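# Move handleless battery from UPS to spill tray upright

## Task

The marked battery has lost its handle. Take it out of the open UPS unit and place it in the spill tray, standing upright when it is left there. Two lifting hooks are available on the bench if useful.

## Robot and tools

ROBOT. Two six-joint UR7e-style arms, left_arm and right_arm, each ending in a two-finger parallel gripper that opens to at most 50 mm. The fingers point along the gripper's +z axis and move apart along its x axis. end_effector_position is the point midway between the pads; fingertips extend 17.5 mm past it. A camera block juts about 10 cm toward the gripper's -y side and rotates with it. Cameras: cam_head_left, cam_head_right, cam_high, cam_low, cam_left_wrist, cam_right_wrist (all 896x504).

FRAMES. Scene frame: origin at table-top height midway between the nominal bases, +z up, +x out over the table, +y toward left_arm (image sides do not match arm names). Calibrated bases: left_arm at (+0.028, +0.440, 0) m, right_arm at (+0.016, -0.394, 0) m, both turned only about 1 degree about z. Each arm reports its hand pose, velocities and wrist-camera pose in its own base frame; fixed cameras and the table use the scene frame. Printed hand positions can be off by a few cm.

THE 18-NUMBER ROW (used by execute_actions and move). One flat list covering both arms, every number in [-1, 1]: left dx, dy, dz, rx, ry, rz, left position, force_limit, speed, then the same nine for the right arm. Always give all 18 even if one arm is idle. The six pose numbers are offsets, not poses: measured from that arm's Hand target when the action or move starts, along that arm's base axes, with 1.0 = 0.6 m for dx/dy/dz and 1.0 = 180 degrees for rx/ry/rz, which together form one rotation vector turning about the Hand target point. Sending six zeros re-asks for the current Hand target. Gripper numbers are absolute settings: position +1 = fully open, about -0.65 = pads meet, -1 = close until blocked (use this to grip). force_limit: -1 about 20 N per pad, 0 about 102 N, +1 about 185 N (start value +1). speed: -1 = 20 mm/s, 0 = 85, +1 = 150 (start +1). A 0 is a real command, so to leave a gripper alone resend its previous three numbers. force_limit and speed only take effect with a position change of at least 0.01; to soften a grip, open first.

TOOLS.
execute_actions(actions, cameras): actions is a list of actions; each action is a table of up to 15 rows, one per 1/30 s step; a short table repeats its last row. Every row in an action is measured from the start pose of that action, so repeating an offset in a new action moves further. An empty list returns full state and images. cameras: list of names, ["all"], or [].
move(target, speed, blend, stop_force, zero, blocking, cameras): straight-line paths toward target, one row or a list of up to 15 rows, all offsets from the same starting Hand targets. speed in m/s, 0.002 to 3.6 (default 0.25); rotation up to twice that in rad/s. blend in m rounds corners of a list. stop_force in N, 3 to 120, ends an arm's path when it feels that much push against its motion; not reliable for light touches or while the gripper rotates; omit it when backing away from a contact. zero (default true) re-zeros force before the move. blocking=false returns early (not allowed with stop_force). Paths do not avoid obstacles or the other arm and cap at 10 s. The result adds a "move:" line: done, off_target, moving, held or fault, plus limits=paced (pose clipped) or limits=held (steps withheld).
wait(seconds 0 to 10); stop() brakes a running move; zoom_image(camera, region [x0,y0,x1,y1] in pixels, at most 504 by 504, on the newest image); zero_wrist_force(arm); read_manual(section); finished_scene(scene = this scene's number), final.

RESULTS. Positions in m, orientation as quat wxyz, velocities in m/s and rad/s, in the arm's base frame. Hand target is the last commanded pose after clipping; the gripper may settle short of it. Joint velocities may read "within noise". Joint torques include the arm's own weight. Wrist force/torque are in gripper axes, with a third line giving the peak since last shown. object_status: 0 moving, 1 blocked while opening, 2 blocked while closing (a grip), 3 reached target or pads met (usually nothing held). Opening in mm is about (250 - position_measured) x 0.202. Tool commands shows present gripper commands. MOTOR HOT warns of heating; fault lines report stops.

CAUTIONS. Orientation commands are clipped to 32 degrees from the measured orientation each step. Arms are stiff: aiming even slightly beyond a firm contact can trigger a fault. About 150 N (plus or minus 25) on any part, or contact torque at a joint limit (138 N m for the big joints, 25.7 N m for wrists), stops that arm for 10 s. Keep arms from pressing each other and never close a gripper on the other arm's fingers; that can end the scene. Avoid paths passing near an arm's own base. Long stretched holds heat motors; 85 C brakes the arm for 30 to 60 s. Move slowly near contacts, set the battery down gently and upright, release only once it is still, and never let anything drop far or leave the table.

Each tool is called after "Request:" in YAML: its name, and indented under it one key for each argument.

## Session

Request:
execute_actions:
  actions: []

Request:
zoom_image:
  camera: "cam_head_left"
  region: [350, 190, 600, 360]

Request:
zoom_image:
  camera: "cam_high"
  region: [340, 120, 560, 320]

Scene clock: 0.00 s.
left_arm: end_effector_position=(+0.2624, -0.2940, +0.1479) position_measured=3 object_status=3 end_effector_quat_wxyz=(-0.401, +0.271, +0.761, +0.432) | right_arm: end_effector_position=(+0.0924, +0.1630, +0.2304) position_measured=3 object_status=3 end_effector_quat_wxyz=(+0.127, +0.753, +0.641, -0.079)
Joint positions: left_arm=[-1.178 -0.959 1.459 -0.811 -1.584 -2.056] | right_arm=[4.943 -0.873 -2.22 -1.918 1.594 1.958]
Joint velocities: within noise
Joint torques (N m): no reading
Wrist force (N): no reading
Wrist torque (N m): no reading
Wrist force, peak (N): no reading
Hand target: left_arm +0.2624, -0.2940, +0.1479; -0.401, +0.271, +0.761, +0.432 | right_arm +0.0924, +0.1630, +0.2304; +0.127, +0.753, +0.641, -0.079
Tool commands: left_gripper/position=+1.0 left_gripper/force_limit=+1.0 left_gripper/speed=+1.0 right_gripper/position=+1.0 right_gripper/force_limit=+1.0 right_gripper/speed=+1.0

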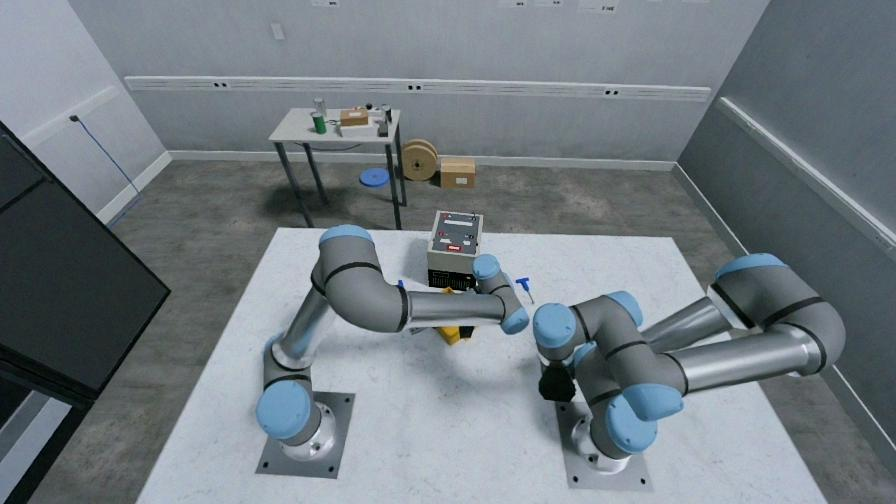

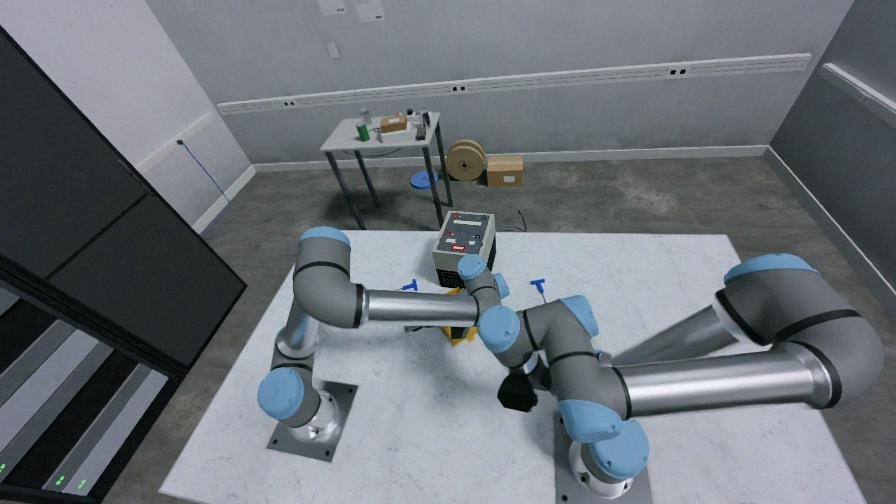

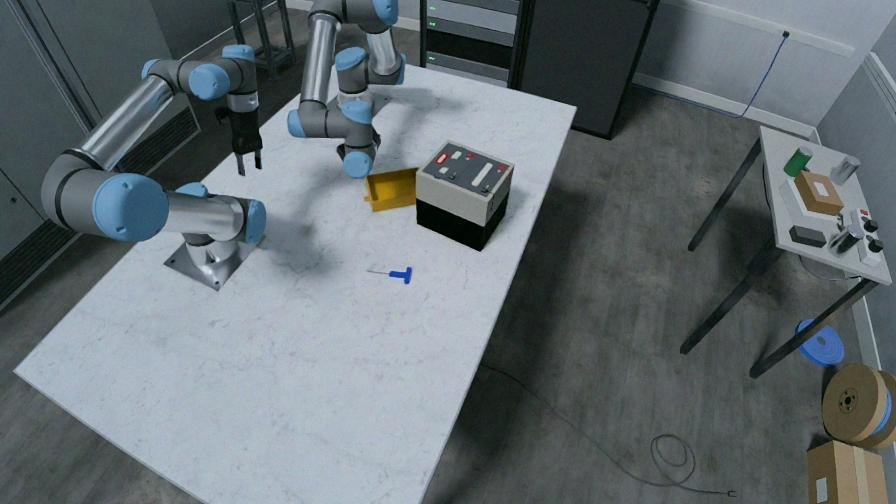

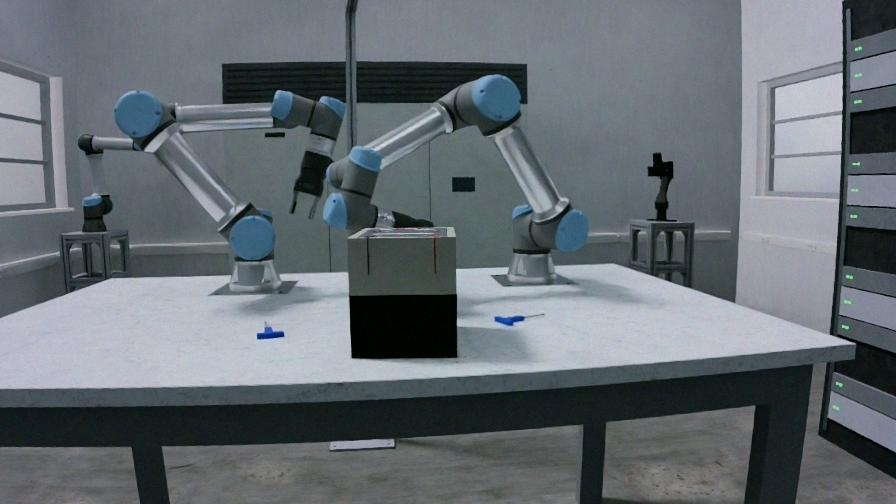

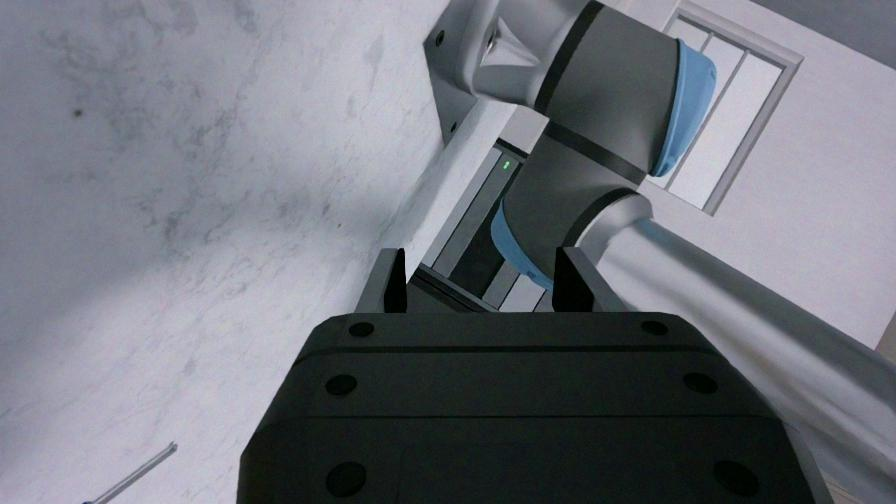

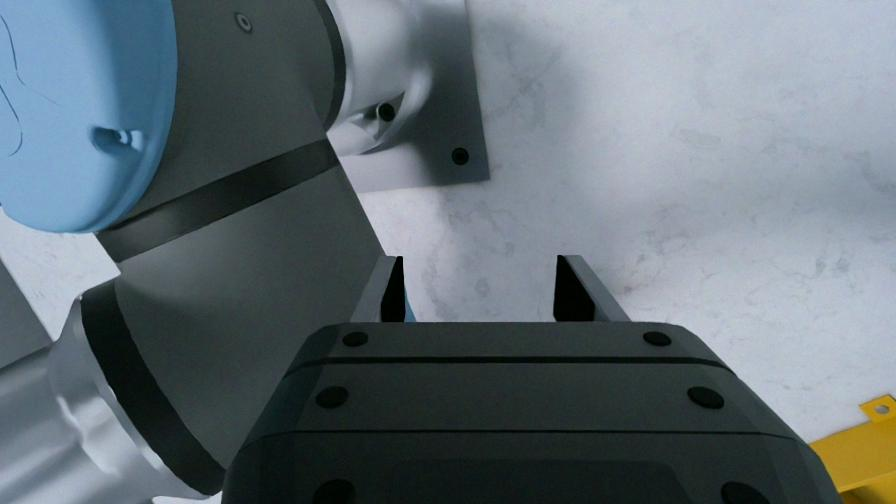

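Scaled by 2.016 from the camera's 896x504 image, which has a finer 1280x720 frame.

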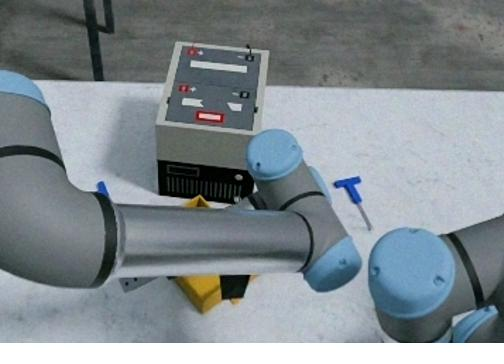

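Scaled by 2.291 from the camera's 896x504 image, which has a finer 1280x720 frame.

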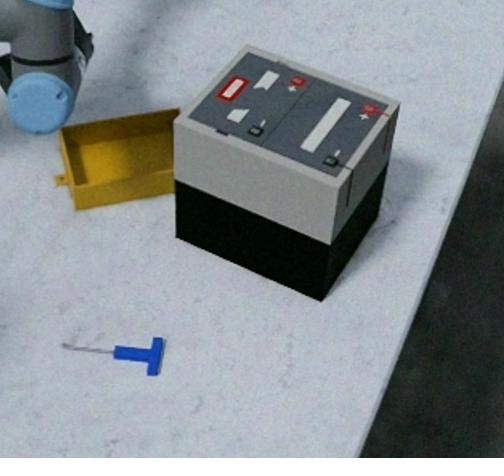

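Request:
move:
  target:
    - [0.1,0.03,0.35,-0.1,0.12,-0.2,1,1,1,0.2,-0.05,0.1,0.02,0.03,0.2,1,1,1]
    - [0.548,0.04,0.45,-0.3439,0.3704,-0.6526,1,1,1,0.762,-0.17,0.15,0.0574,0.0922,0.5464,1,1,1]
  speed: 0.6
  blend: 0.05
  cameras: ["cam_left_wrist","cam_right_wrist","cam_head_left"]

Scene clock: 14.20 s.
left_arm: end_effector_position=(+0.5912, -0.2700, +0.4179) position_measured=3 object_status=3 end_effector_quat_wxyz=(-0.001, +1.000, +0.000, +0.000) | right_arm: end_effector_position=(+0.5496, +0.0610, +0.3204) position_measured=3 object_status=3 end_effector_quat_wxyz=(-0.001, +0.000, +1.000, +0.000)
Joint positions: left_arm=[-0.635 -1.175 0.857 -1.252 -1.57 0.935] | right_arm=[3.495 -1.677 -1.479 -1.558 1.572 -1.217]
Joint torques (N m): left_arm=[2.47 -36.49 -34.34 -2.95 -0.17 1.54] | right_arm=[9.98 23.5 29.88 5.3 -1.34 -1.75]
Wrist force (N): left_arm=[1.2 -0.9 1.3] | right_arm=[-0.1 0.2 0.4]
Wrist torque (N m): left_arm=[-0.01 -0.42 0.01] | right_arm=[0.00 0.02 -0.06]
Wrist force, peak (N): left_arm=[3.2 -1.5 1.2] | right_arm=[-1.9 0.1 0.1]
Hand target: left_arm +0.5912, -0.2700, +0.4179; -0.001, +1.000, +0.000, +0.000 | right_arm +0.5496, +0.0610, +0.3204; -0.001, +0.000, +1.000, +0.000
Off the commanded pose: left_arm 0.000 m, 0 deg | right_arm 0.000 m, 0 deg.
move: done
Images, in order (width x height): cam_head_left 896x504, cam_left_wrist 896x504, cam_right_wrist 896x504.

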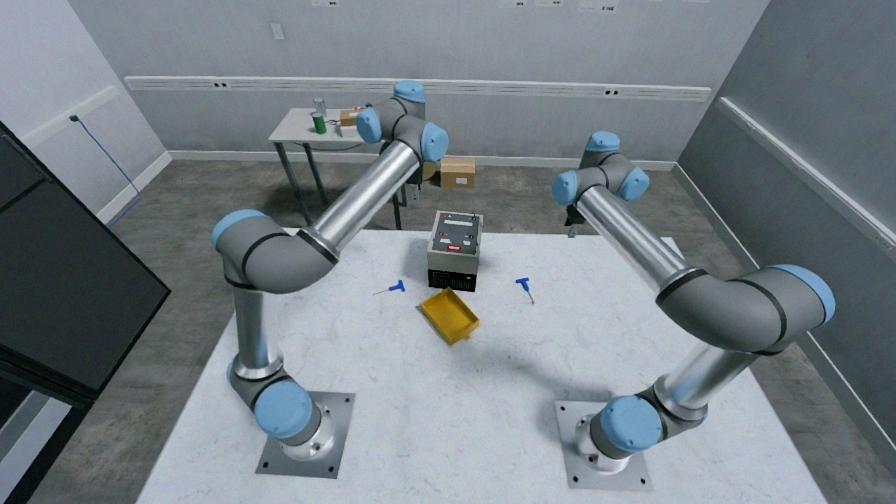

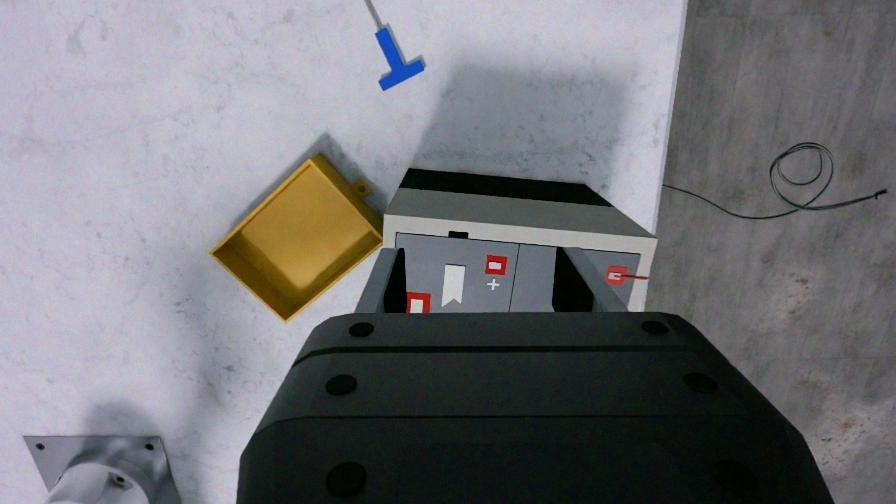

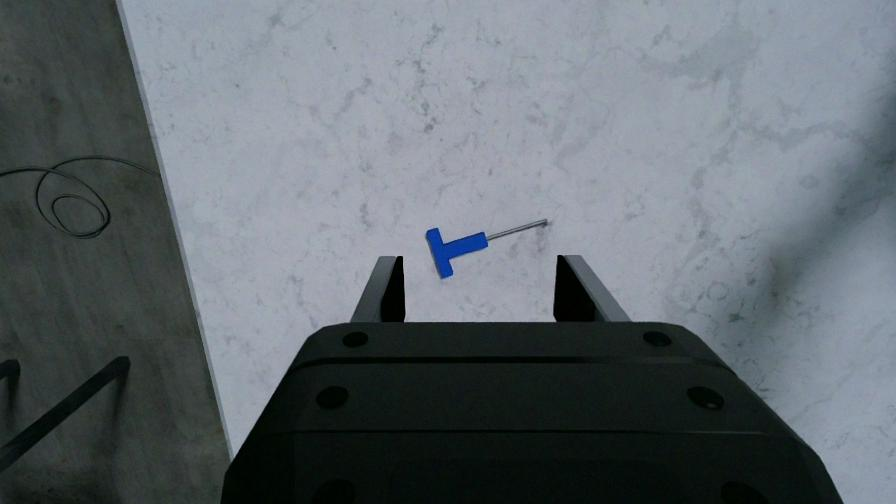

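Request:
zoom_image:
  camera: "cam_right_wrist"
  region: [420, 200, 560, 290]

Request:
zoom_image:
  camera: "cam_left_wrist"
  region: [340, 0, 440, 100]

Request:
zoom_image:
  camera: "cam_head_left"
  region: [360, 270, 420, 310]

Scaled by 3.600 from the camera's 896x504 image, which has a finer 1280x720 frame.

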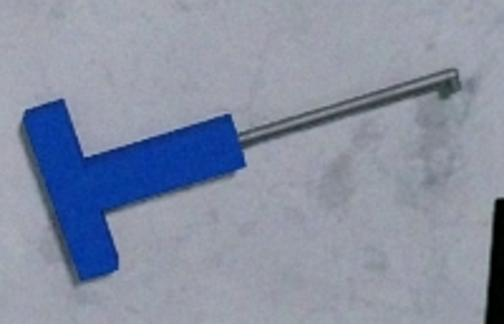

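Scaled by 5.040 from the camera's 896x504 image, which has a finer 1280x720 frame.

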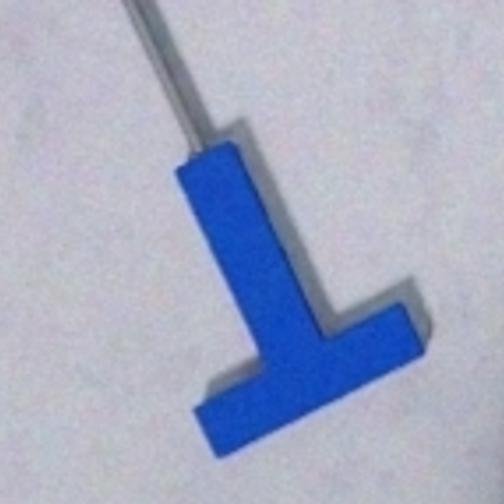

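Scaled by 8.400 from the camera's 896x504 image, which has a finer 1280x720 frame.

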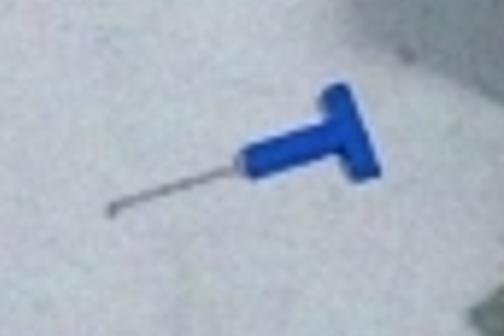

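Request:
move:
  target: [-0.1185,0.1658,-0.4965,0,0,-0.8611,1,-0.2,1,-0.001,0.149,-0.4007,0.1159,0.1536,0.5732,1,-0.2,1]
  speed: 0.5
  cameras: ["cam_left_wrist","cam_right_wrist"]

Request:
zoom_image:
  camera: "cam_left_wrist"
  region: [390, 100, 570, 320]

Scene clock: 65.07 s.
left_arm: end_effector_position=(+0.5201, -0.1705, +0.1200) position_measured=3 object_status=3 end_effector_quat_wxyz=(+0.000, -0.217, +0.976, -0.001) end_effector_velocity=(+0.000, +0.000, +0.001) end_effector_angular_velocity=(-0.001, -0.001, -0.006) | right_arm: end_effector_position=(+0.5490, +0.1505, +0.0800) position_measured=3 object_status=3 end_effector_quat_wxyz=(+0.207, +0.771, -0.582, -0.156)
Joint positions: left_arm=[-0.563 -1.351 1.881 -2.102 -1.571 3.713] | right_arm=[3.603 -2.173 -1.386 -1.67 1.661 -2.981]
Joint velocities: left_arm=[-0.001 -0.001 0 0 0 0.005] | right_arm=[within noise]
Joint torques (N m): left_arm=[-8.07 -41.08 -29.03 -1.5 -0.82 1.39] | right_arm=[-9.98 56.91 14.29 2.53 1.58 -0.81]
Wrist force (N): left_arm=[1.3 -0.5 1.2] | right_arm=[0.2 -0.1 0.4]
Wrist torque (N m): left_arm=[0.08 -0.38 0.08] | right_arm=[-0.07 -0.06 0.01]
Wrist force, peak (N): left_arm=[1.4 -0.3 2.3] | right_arm=[-0.1 -0.6 1.3]
Hand target: left_arm +0.5201, -0.1705, +0.1200; +0.000, -0.217, +0.976, -0.001 | right_arm +0.5490, +0.1504, +0.0800; +0.207, +0.771, -0.582, -0.156
Off the commanded pose: left_arm 0.000 m, 0 deg | right_arm 0.000 m, 0 deg.
move: done
Images, in order (width x height): cam_left_wrist 896x504, cam_right_wrist 896x504.

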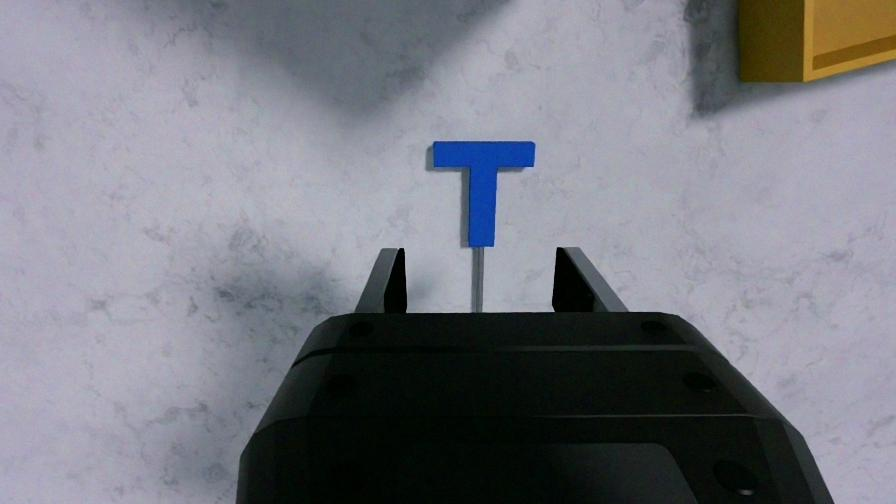

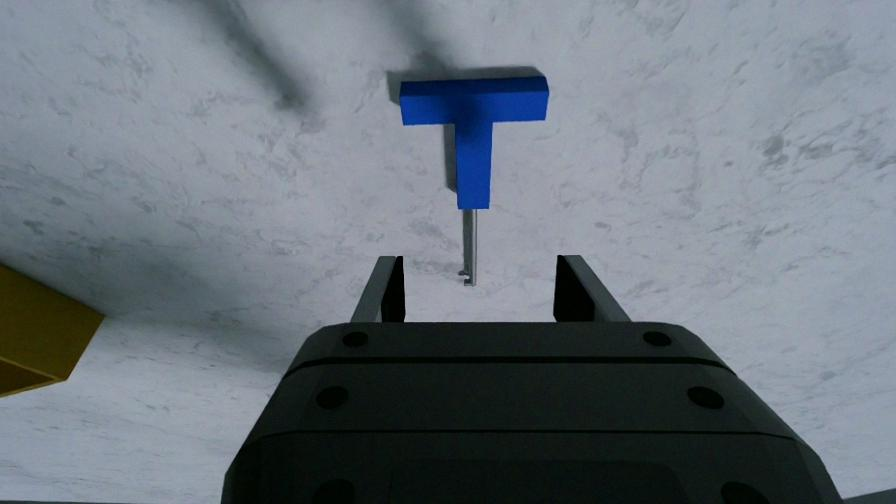

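Scaled by 2.291 from the camera's 896x504 image, which has a finer 1280x720 frame.

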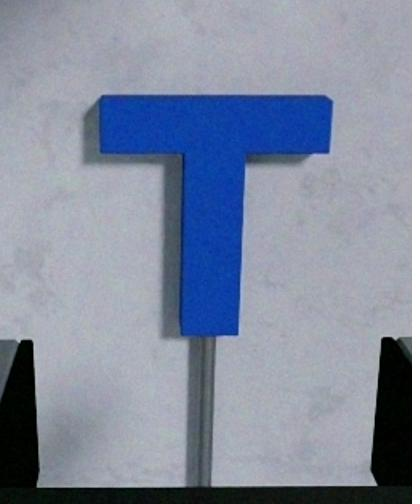

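Request:
move:
  target:
    - [-0.0107,-0.011,-0.1,0,0,0,1,-0.2,1,0.009,0.0008,-0.05,0,0,0.0094,1,-0.2,1]
    - [-0.0107,-0.011,-0.1642,0,0,0,1,-0.2,1,0.009,0.0008,-0.0942,0,0,0.0094,1,-0.2,1]
  speed: [0.2,0.06]

Request:
move:
  target: [0,0,0,0,0,0,-1,-0.2,0,0,0,0,0,0,0,-1,-0.2,0]

Request:
move:
  target:
    - [0,0,0.08,0,0,0,-1,-0.2,0,0,0,0.25,0,0,0,-1,-0.2,0]
    - [-0.2,0.1667,0.08,0,0,0,-1,-0.2,0,0,0,0.3,0,0,0,-1,-0.2,0]
    - [-0.2,0.1667,0.001,0,0,0,-1,-0.2,0,0,0,0.3,0,0,0,-1,-0.2,0]
  speed: [0.2,0.3,0.1]

Request:
move:
  target: [0,0,0,0,0,0,0.9,-0.2,0,0,0,0,0,0,0,-1,-0.2,0]

Request:
move:
  target:
    - [0.0063,-0.0136,0.06,0.151,0.0704,0,0.9,-0.2,0,0,0,0,0,0,0,-1,-0.2,0]
    - [0.0063,-0.0136,0.0035,0.151,0.0704,0,0.9,-0.2,0,0,0,0,0,0,0,-1,-0.2,0]
  speed: [0.3,0.08]
  cameras: ["cam_left_wrist","cam_right_wrist"]

Request:
move:
  target: [0,0,0,0,0,0,-1,-0.2,0,0,0,0,0,0,0,-1,-0.2,0]

Request:
move:
  target: [0,0,0.3,0,0,0,-1,-0.2,0,0,0,0,0,0,0,-1,-0.2,0]
  cameras: ["cam_left_wrist","cam_right_wrist"]

Scene clock: 97.10 s.
left_arm: end_effector_position=(+0.5136, -0.1771, +0.0214) position_measured=3 object_status=3 end_effector_quat_wxyz=(+0.000, -0.217, +0.976, +0.000) | right_arm: end_effector_position=(+0.5544, +0.1509, +0.0234) position_measured=3 object_status=3 end_effector_quat_wxyz=(+0.209, +0.779, -0.570, -0.152)
Joint positions: left_arm=[-0.58 -1.207 1.999 -2.364 -1.571 3.696] | right_arm=[3.606 -2.246 -1.422 -1.563 1.648 -3.005]
Joint torques (N m): left_arm=[8.04 -44.42 -28.79 -0.56 2.83 1.3] | right_arm=[-5.49 61.08 25.33 -0.67 1.47 2.53]
Wrist force (N): left_arm=[1.4 -0.6 1.1] | right_arm=[0.0 0.0 0.8]
Wrist torque (N m): left_arm=[0.05 -0.39 0.08] | right_arm=[-0.07 -0.03 0.07]
Wrist force, peak (N): left_arm=[1.8 -0.6 3.3] | right_arm=[0.4 -0.7 1.3]
Hand target: left_arm +0.5137, -0.1771, +0.0215; +0.000, -0.217, +0.976, -0.001 | right_arm +0.5544, +0.1509, +0.0235; +0.209, +0.779, -0.570, -0.152
Off the commanded pose: left_arm 0.000 m, 0 deg | right_arm 0.000 m, 0 deg.
move: done

Scene clock: 97.77 s.
left_arm: end_effector_position=(+0.5137, -0.1771, +0.0215) position_measured=187 object_status=2 end_effector_quat_wxyz=(+0.000, -0.217, +0.976, -0.001) | right_arm: end_effector_position=(+0.5544, +0.1509, +0.0235) position_measured=189 object_status=2 end_effector_quat_wxyz=(+0.209, +0.779, -0.570, -0.152)
Joint positions: left_arm=[-0.58 -1.207 1.999 -2.364 -1.571 3.696] | right_arm=[3.606 -2.246 -1.422 -1.563 1.648 -3.005]
Joint torques (N m): left_arm=[7.3 -44.23 -27.85 -3.57 2.78 1.16] | right_arm=[-9.69 61.86 24.53 -0.12 0.88 2]
Wrist force (N): left_arm=[1.4 -0.7 1.8] | right_arm=[0.4 -0.3 0.9]
Wrist torque (N m): left_arm=[0.04 -0.38 0.07] | right_arm=[-0.07 -0.09 0.07]
Wrist force, peak (N): left_arm=[1.5 -0.6 1.8] | right_arm=[0.3 -0.4 1.2]
Hand target: left_arm +0.5137, -0.1771, +0.0215; +0.000, -0.217, +0.976, -0.001 | right_arm +0.5544, +0.1509, +0.0235; +0.209, +0.779, -0.570, -0.152
Off the commanded pose: left_arm 0.000 m, 0 deg | right_arm 0.000 m, 0 deg.
move: done

Scene clock: 100.73 s.
left_arm: end_effector_position=(+0.3936, -0.0771, +0.0221) position_measured=187 object_status=2 end_effector_quat_wxyz=(+0.000, -0.216, +0.976, +0.000) | right_arm: end_effector_position=(+0.5544, +0.1509, +0.2035) position_measured=189 object_status=2 end_effector_quat_wxyz=(+0.209, +0.779, -0.570, -0.152)
Joint positions: left_arm=[-0.532 -1.495 2.387 -2.463 -1.571 3.744] | right_arm=[3.606 -2.104 -1.169 -1.958 1.648 -3.005]
Joint torques (N m): left_arm=[7.19 -16.17 -24.51 -4.05 2.69 1.34] | right_arm=[11.71 40.42 16.79 3.75 1.31 -1.67]
Wrist force (N): left_arm=[1.1 -0.5 1.9] | right_arm=[0.2 -0.3 1.1]
Wrist torque (N m): left_arm=[0.05 -0.37 0.13] | right_arm=[-0.07 -0.07 0.06]
Wrist force, peak (N): left_arm=[2.8 3.2 2.2] | right_arm=[0.3 -2.2 3.8]
Hand target: left_arm +0.3937, -0.0771, +0.0221; +0.000, -0.217, +0.976, -0.001 | right_arm +0.5544, +0.1509, +0.2035; +0.209, +0.779, -0.570, -0.152
Off the commanded pose: left_arm 0.000 m, 0 deg | right_arm 0.000 m, 0 deg.
move: done

Scene clock: 101.37 s.
left_arm: end_effector_position=(+0.3937, -0.0771, +0.0221) position_measured=18 object_status=0 end_effector_quat_wxyz=(+0.000, -0.217, +0.976, -0.001) | right_arm: end_effector_position=(+0.5544, +0.1509, +0.2035) position_measured=189 object_status=2 end_effector_quat_wxyz=(+0.209, +0.779, -0.570, -0.152)
Joint positions: left_arm=[-0.532 -1.495 2.387 -2.464 -1.571 3.744] | right_arm=[3.606 -2.104 -1.169 -1.958 1.648 -3.005]
Joint torques (N m): left_arm=[8.74 -12.51 -26.72 -5.44 2.03 1.24] | right_arm=[12.51 40.76 17.12 3.99 1.19 -1.55]
Wrist force (N): left_arm=[1.3 -0.5 1.3] | right_arm=[0.3 -0.3 1.3]
Wrist torque (N m): left_arm=[0.06 -0.41 0.12] | right_arm=[-0.06 -0.08 0.06]
Wrist force, peak (N): left_arm=[1.2 -0.5 1.9] | right_arm=[0.3 -0.3 1.3]
Hand target: left_arm +0.3937, -0.0771, +0.0221; +0.000, -0.217, +0.976, -0.001 | right_arm +0.5544, +0.1509, +0.2035; +0.209, +0.779, -0.570, -0.152
Off the commanded pose: left_arm 0.000 m, 0 deg | right_arm 0.000 m, 0 deg.
move: done

Scene clock: 103.33 s.
left_arm: end_effector_position=(+0.3974, -0.0853, +0.0242) position_measured=18 object_status=3 end_effector_quat_wxyz=(-0.056, -0.209, +0.943, +0.252) | right_arm: end_effector_position=(+0.5544, +0.1509, +0.2035) position_measured=189 object_status=2 end_effector_quat_wxyz=(+0.209, +0.779, -0.570, -0.152)
Joint positions: left_arm=[-0.694 -1.305 2.092 -1.878 -1.356 3.53] | right_arm=[3.606 -2.104 -1.169 -1.958 1.648 -3.005]
Joint torques (N m): left_arm=[8.29 -33.14 -27.09 -0.98 -1.03 -0.16] | right_arm=[11.12 40.27 16.65 3.87 1 -1.55]
Wrist force (N): left_arm=[1.7 -0.5 -0.2] | right_arm=[0.3 -0.2 1.2]
Wrist torque (N m): left_arm=[-0.01 -0.47 -0.08] | right_arm=[-0.05 -0.07 0.06]
Wrist force, peak (N): left_arm=[1.3 0.6 2.0] | right_arm=[0.3 -0.3 1.3]
Hand target: left_arm +0.3974, -0.0853, +0.0242; -0.056, -0.209, +0.943, +0.252 | right_arm +0.5544, +0.1509, +0.2035; +0.209, +0.779, -0.570, -0.152
Off the commanded pose: left_arm 0.000 m, 0 deg | right_arm 0.000 m, 0 deg.
move: done
Images, in order (width x height): cam_left_wrist 896x504, cam_right_wrist 896x504.

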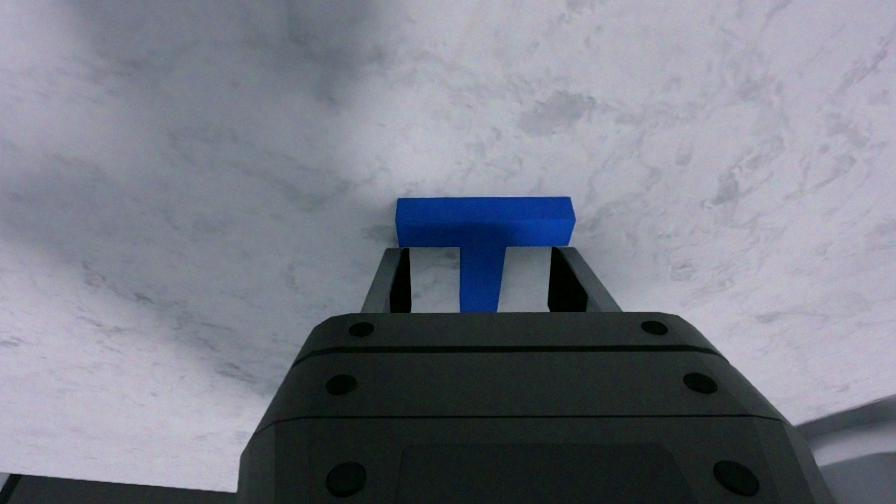

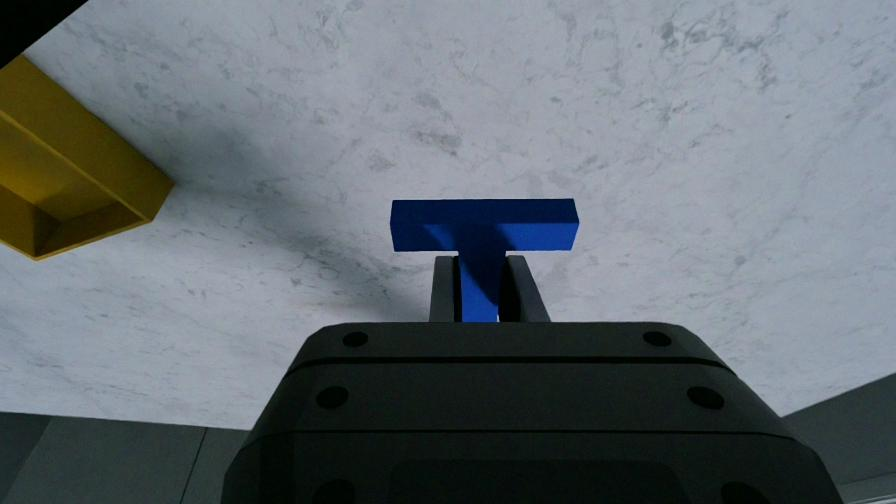

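Scene clock: 103.97 s.
left_arm: end_effector_position=(+0.3974, -0.0853, +0.0242) position_measured=191 object_status=2 end_effector_quat_wxyz=(-0.056, -0.209, +0.943, +0.252) | right_arm: end_effector_position=(+0.5544, +0.1509, +0.2035) position_measured=189 object_status=2 end_effector_quat_wxyz=(+0.209, +0.779, -0.570, -0.152)
Joint positions: left_arm=[-0.694 -1.305 2.092 -1.878 -1.356 3.53] | right_arm=[3.606 -2.104 -1.169 -1.958 1.648 -3.005]
Joint torques (N m): left_arm=[7.8 -36.61 -26.99 -3.99 0.71 1.06] | right_arm=[10.79 40.6 15.28 3.93 1.15 -1.53]
Wrist force (N): left_arm=[1.7 -0.2 0.1] | right_arm=[0.1 -0.3 1.1]
Wrist torque (N m): left_arm=[0.01 -0.46 -0.08] | right_arm=[-0.06 -0.05 0.06]
Wrist force, peak (N): left_arm=[1.8 -0.7 0.0] | right_arm=[0.4 -0.4 1.3]
Hand target: left_arm +0.3974, -0.0853, +0.0242; -0.056, -0.209, +0.943, +0.252 | right_arm +0.5544, +0.1509, +0.2035; +0.209, +0.779, -0.570, -0.152
Off the commanded pose: left_arm 0.000 m, 0 deg | right_arm 0.000 m, 0 deg.
move: done

Scene clock: 105.20 s.
left_arm: end_effector_position=(+0.3975, -0.0853, +0.2041) position_measured=191 object_status=2 end_effector_quat_wxyz=(-0.056, -0.209, +0.943, +0.252) | right_arm: end_effector_position=(+0.5544, +0.1509, +0.2035) position_measured=189 object_status=2 end_effector_quat_wxyz=(+0.209, +0.779, -0.570, -0.152)
Joint positions: left_arm=[-0.694 -1.541 1.832 -1.382 -1.356 3.53] | right_arm=[3.606 -2.104 -1.169 -1.958 1.648 -3.005]
Joint torques (N m): left_arm=[-6.61 -28.15 -33.09 1.04 -2.45 -0.35] | right_arm=[10.22 40.61 17.55 4 0.7 -1.84]
Wrist force (N): left_arm=[1.7 -0.6 0.4] | right_arm=[0.2 -0.2 1.1]
Wrist torque (N m): left_arm=[0.03 -0.47 0.08] | right_arm=[-0.04 -0.05 0.06]
Wrist force, peak (N): left_arm=[1.7 -2.4 3.4] | right_arm=[0.5 -0.4 1.3]
Hand target: left_arm +0.3974, -0.0853, +0.2042; -0.056, -0.209, +0.943, +0.252 | right_arm +0.5544, +0.1509, +0.2035; +0.209, +0.779, -0.570, -0.152
Off the commanded pose: left_arm 0.000 m, 0 deg | right_arm 0.000 m, 0 deg.
move: done
Images, in order (width x height): cam_left_wrist 896x504, cam_right_wrist 896x504.

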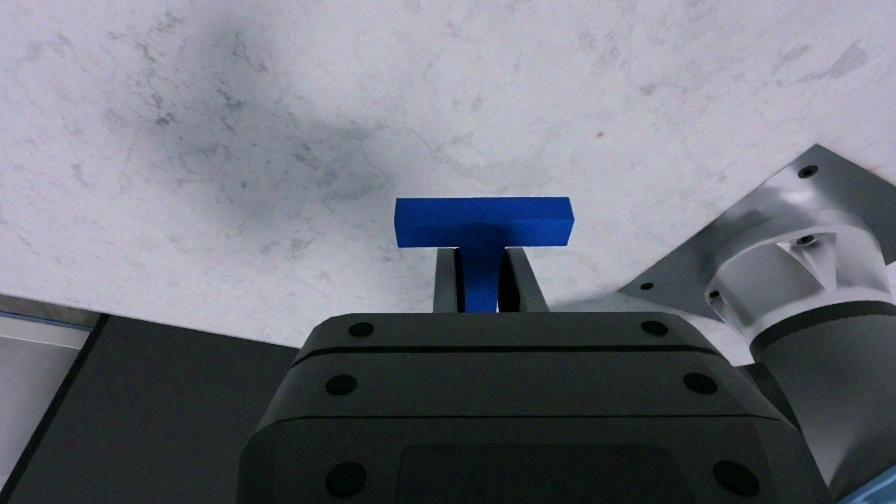

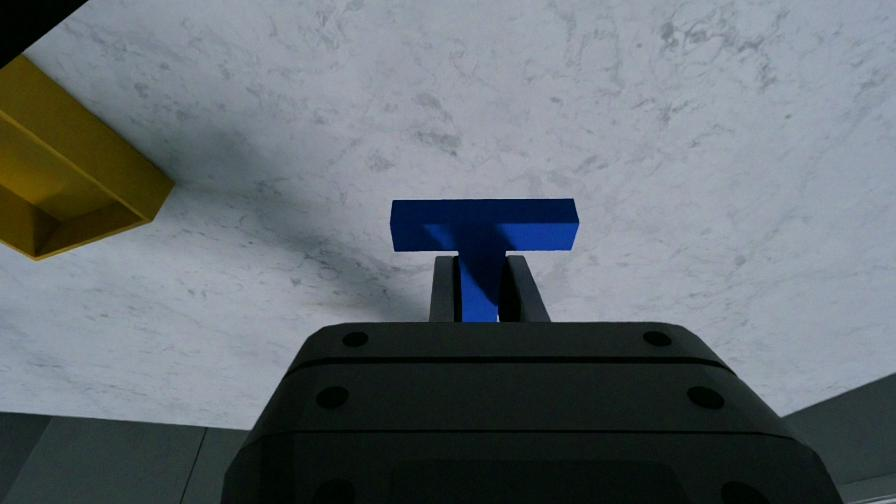

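Request:
move:
  target:
    - [0.171,-0.191,0.226,-0.25,-0.042,-0.067,-1,-0.2,0,0.0093,0.115,0.211,0.2,-0.165,0.143,-1,-0.2,0]
    - [0.322,-0.3593,0.2,-0.4978,-0.0843,-0.1341,-1,-0.2,0,0.0233,0.3147,0.2,0.405,-0.3315,0.2858,-1,-0.2,0]
    - [0.322,-0.3593,0.1763,-0.4978,-0.0843,-0.1341,-1,-0.2,0,0.0233,0.3147,0.1775,0.405,-0.3315,0.2858,-1,-0.2,0]
  speed: [0.45,0.4,0.15]
  blend: [0.03,0,0]
  cameras: ["cam_low","cam_left_wrist","cam_right_wrist"]

Request:
zoom_image:
  camera: "cam_left_wrist"
  region: [420, 140, 520, 210]

Request:
zoom_image:
  camera: "cam_right_wrist"
  region: [420, 145, 520, 215]

Scene clock: 134.17 s.
left_arm: end_effector_position=(+0.5907, -0.3009, +0.3100) position_measured=191 object_status=2 end_effector_quat_wxyz=(-0.025, +0.044, +0.865, -0.500) | right_arm: end_effector_position=(+0.5684, +0.3397, +0.3100) position_measured=189 object_status=2 end_effector_quat_wxyz=(-0.499, +0.865, -0.047, +0.028)
Joint positions: left_arm=[-0.343 -1.203 1.619 -2.381 -2.57 4.252] | right_arm=[3.595 -1.874 -1.791 -0.302 2.392 -3.812]
Joint torques (N m): left_arm=[-9.44 -46.26 -26.73 -2.63 -5.33 -0.27] | right_arm=[13.37 40.94 19.34 3.3 2.76 2.04]
Wrist force (N): left_arm=[0.3 0.6 2.9] | right_arm=[-1.2 -0.2 -0.7]
Wrist torque (N m): left_arm=[0.22 -0.17 0.18] | right_arm=[0.02 0.19 -0.16]
Wrist force, peak (N): left_arm=[0.0 3.0 4.3] | right_arm=[-1.4 -2.4 -1.9]
Hand target: left_arm +0.5906, -0.3009, +0.3100; -0.025, +0.044, +0.865, -0.500 | right_arm +0.5684, +0.3397, +0.3100; -0.499, +0.865, -0.047, +0.028
Off the commanded pose: left_arm 0.000 m, 0 deg | right_arm 0.000 m, 0 deg.
move: done
Images, in order (width x height): cam_low 896x504, cam_left_wrist 896x504, cam_right_wrist 896x504.

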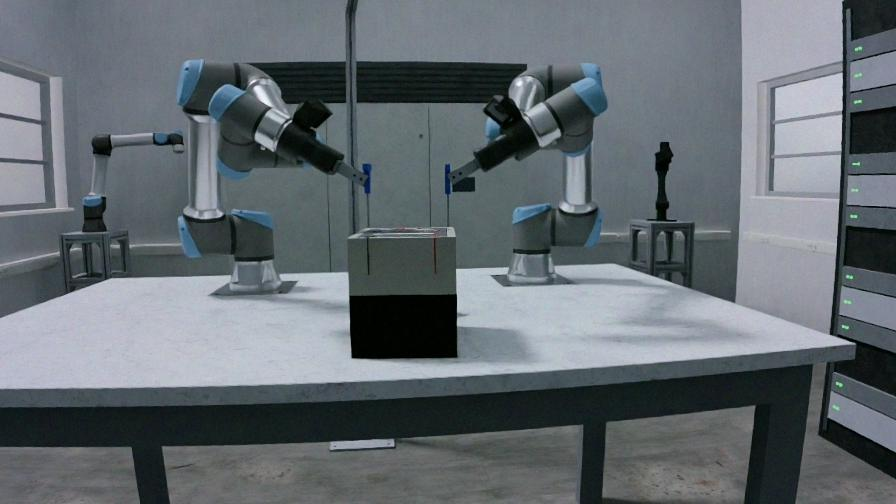

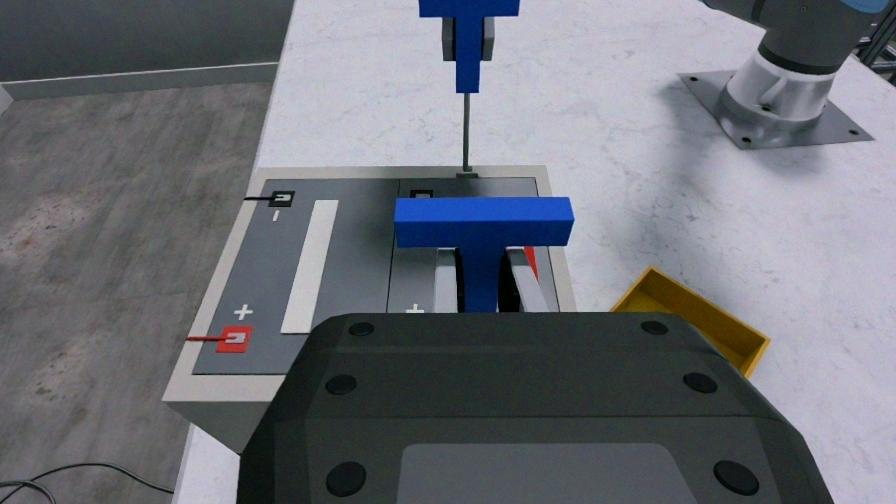

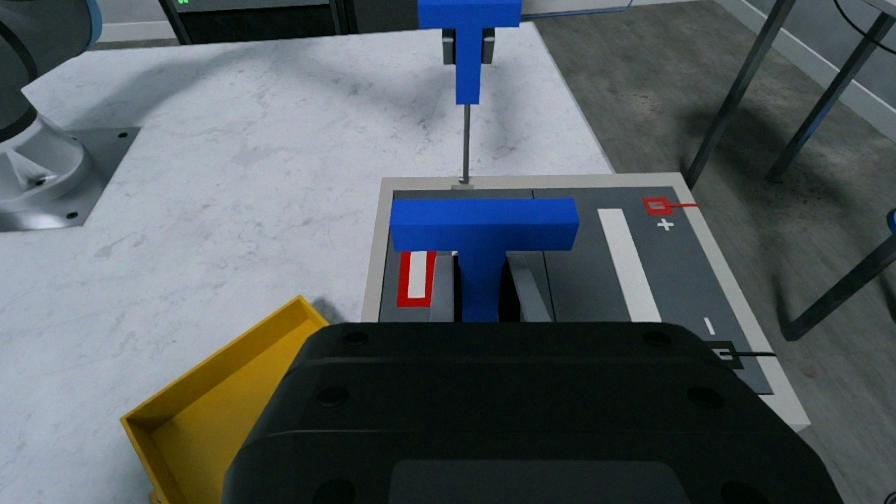

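Scaled by 5.040 from the camera's 896x504 image, which has a finer 1280x720 frame.

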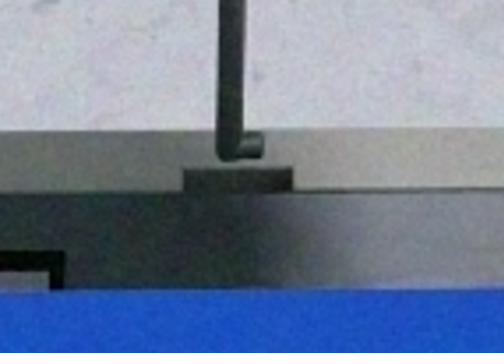

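Scaled by 5.040 from the camera's 896x504 image, which has a finer 1280x720 frame.

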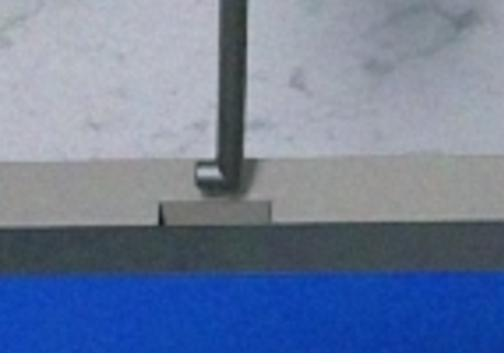

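Request:
move:
  target:
    - [0,-0.0017,0,0,0,0,-1,-0.2,0,0,0,0,0,0,0,-1,-0.2,0]
    - [0,-0.0017,-0.033,0,0,0,-1,-0.2,0,0,0,-0.033,0,0,0,-1,-0.2,0]
  speed: 0.03
  stop_force: 4
  cameras: ["cam_left_wrist","cam_right_wrist"]

Request:
zoom_image:
  camera: "cam_left_wrist"
  region: [440, 110, 500, 180]

Request:
zoom_image:
  camera: "cam_right_wrist"
  region: [440, 110, 500, 180]

Scene clock: 150.77 s.
left_arm: end_effector_position=(+0.5906, -0.3019, +0.2902) position_measured=191 object_status=2 end_effector_quat_wxyz=(-0.025, +0.044, +0.865, -0.500) | right_arm: end_effector_position=(+0.5684, +0.3397, +0.3024) position_measured=189 object_status=2 end_effector_quat_wxyz=(-0.499, +0.865, -0.047, +0.027)
Joint positions: left_arm=[-0.345 -1.183 1.646 -2.431 -2.57 4.25] | right_arm=[3.595 -1.884 -1.8 -0.283 2.392 -3.812]
Joint torques (N m): left_arm=[8.19 -50.86 -34.07 -0.89 0.27 -1.58] | right_arm=[10.24 43.32 24.19 5.02 1.8 0.1]
Wrist force (N): left_arm=[0.1 0.8 2.9] | right_arm=[-3.1 -5.0 -2.7]
Wrist torque (N m): left_arm=[0.25 -0.17 0.14] | right_arm=[-0.06 0.40 -0.13]
Wrist force, peak (N): left_arm=[0.0 1.4 3.2] | right_arm=[-1.5 -26.6 -14.9]
Hand target: left_arm +0.5906, -0.3019, +0.2902; -0.025, +0.044, +0.865, -0.500 | right_arm +0.5684, +0.3397, +0.3024; -0.499, +0.865, -0.047, +0.027 (not the last commanded pose)
Off the commanded pose: left_arm 0.000 m, 0 deg | right_arm 0.012 m, 0 deg.
move: contact (right_arm)
Images, in order (width x height): cam_left_wrist 896x504, cam_right_wrist 896x504.

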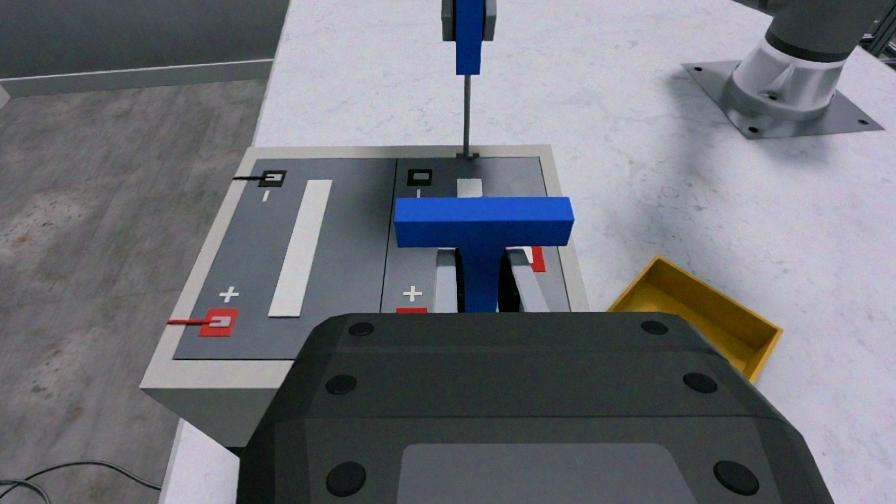

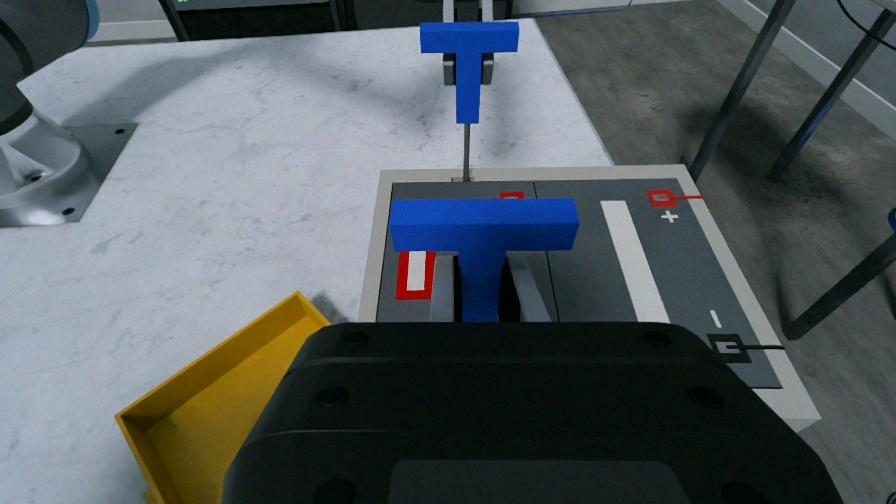

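Scaled by 7.200 from the camera's 896x504 image, which has a finer 1280x720 frame.

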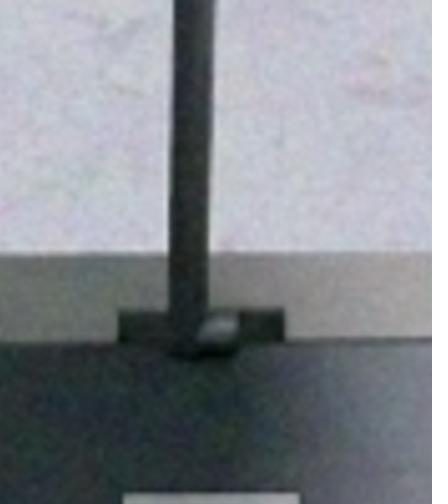

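Scaled by 7.200 from the camera's 896x504 image, which has a finer 1280x720 frame.

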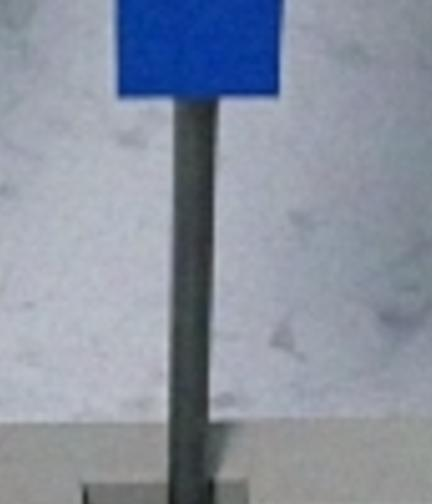

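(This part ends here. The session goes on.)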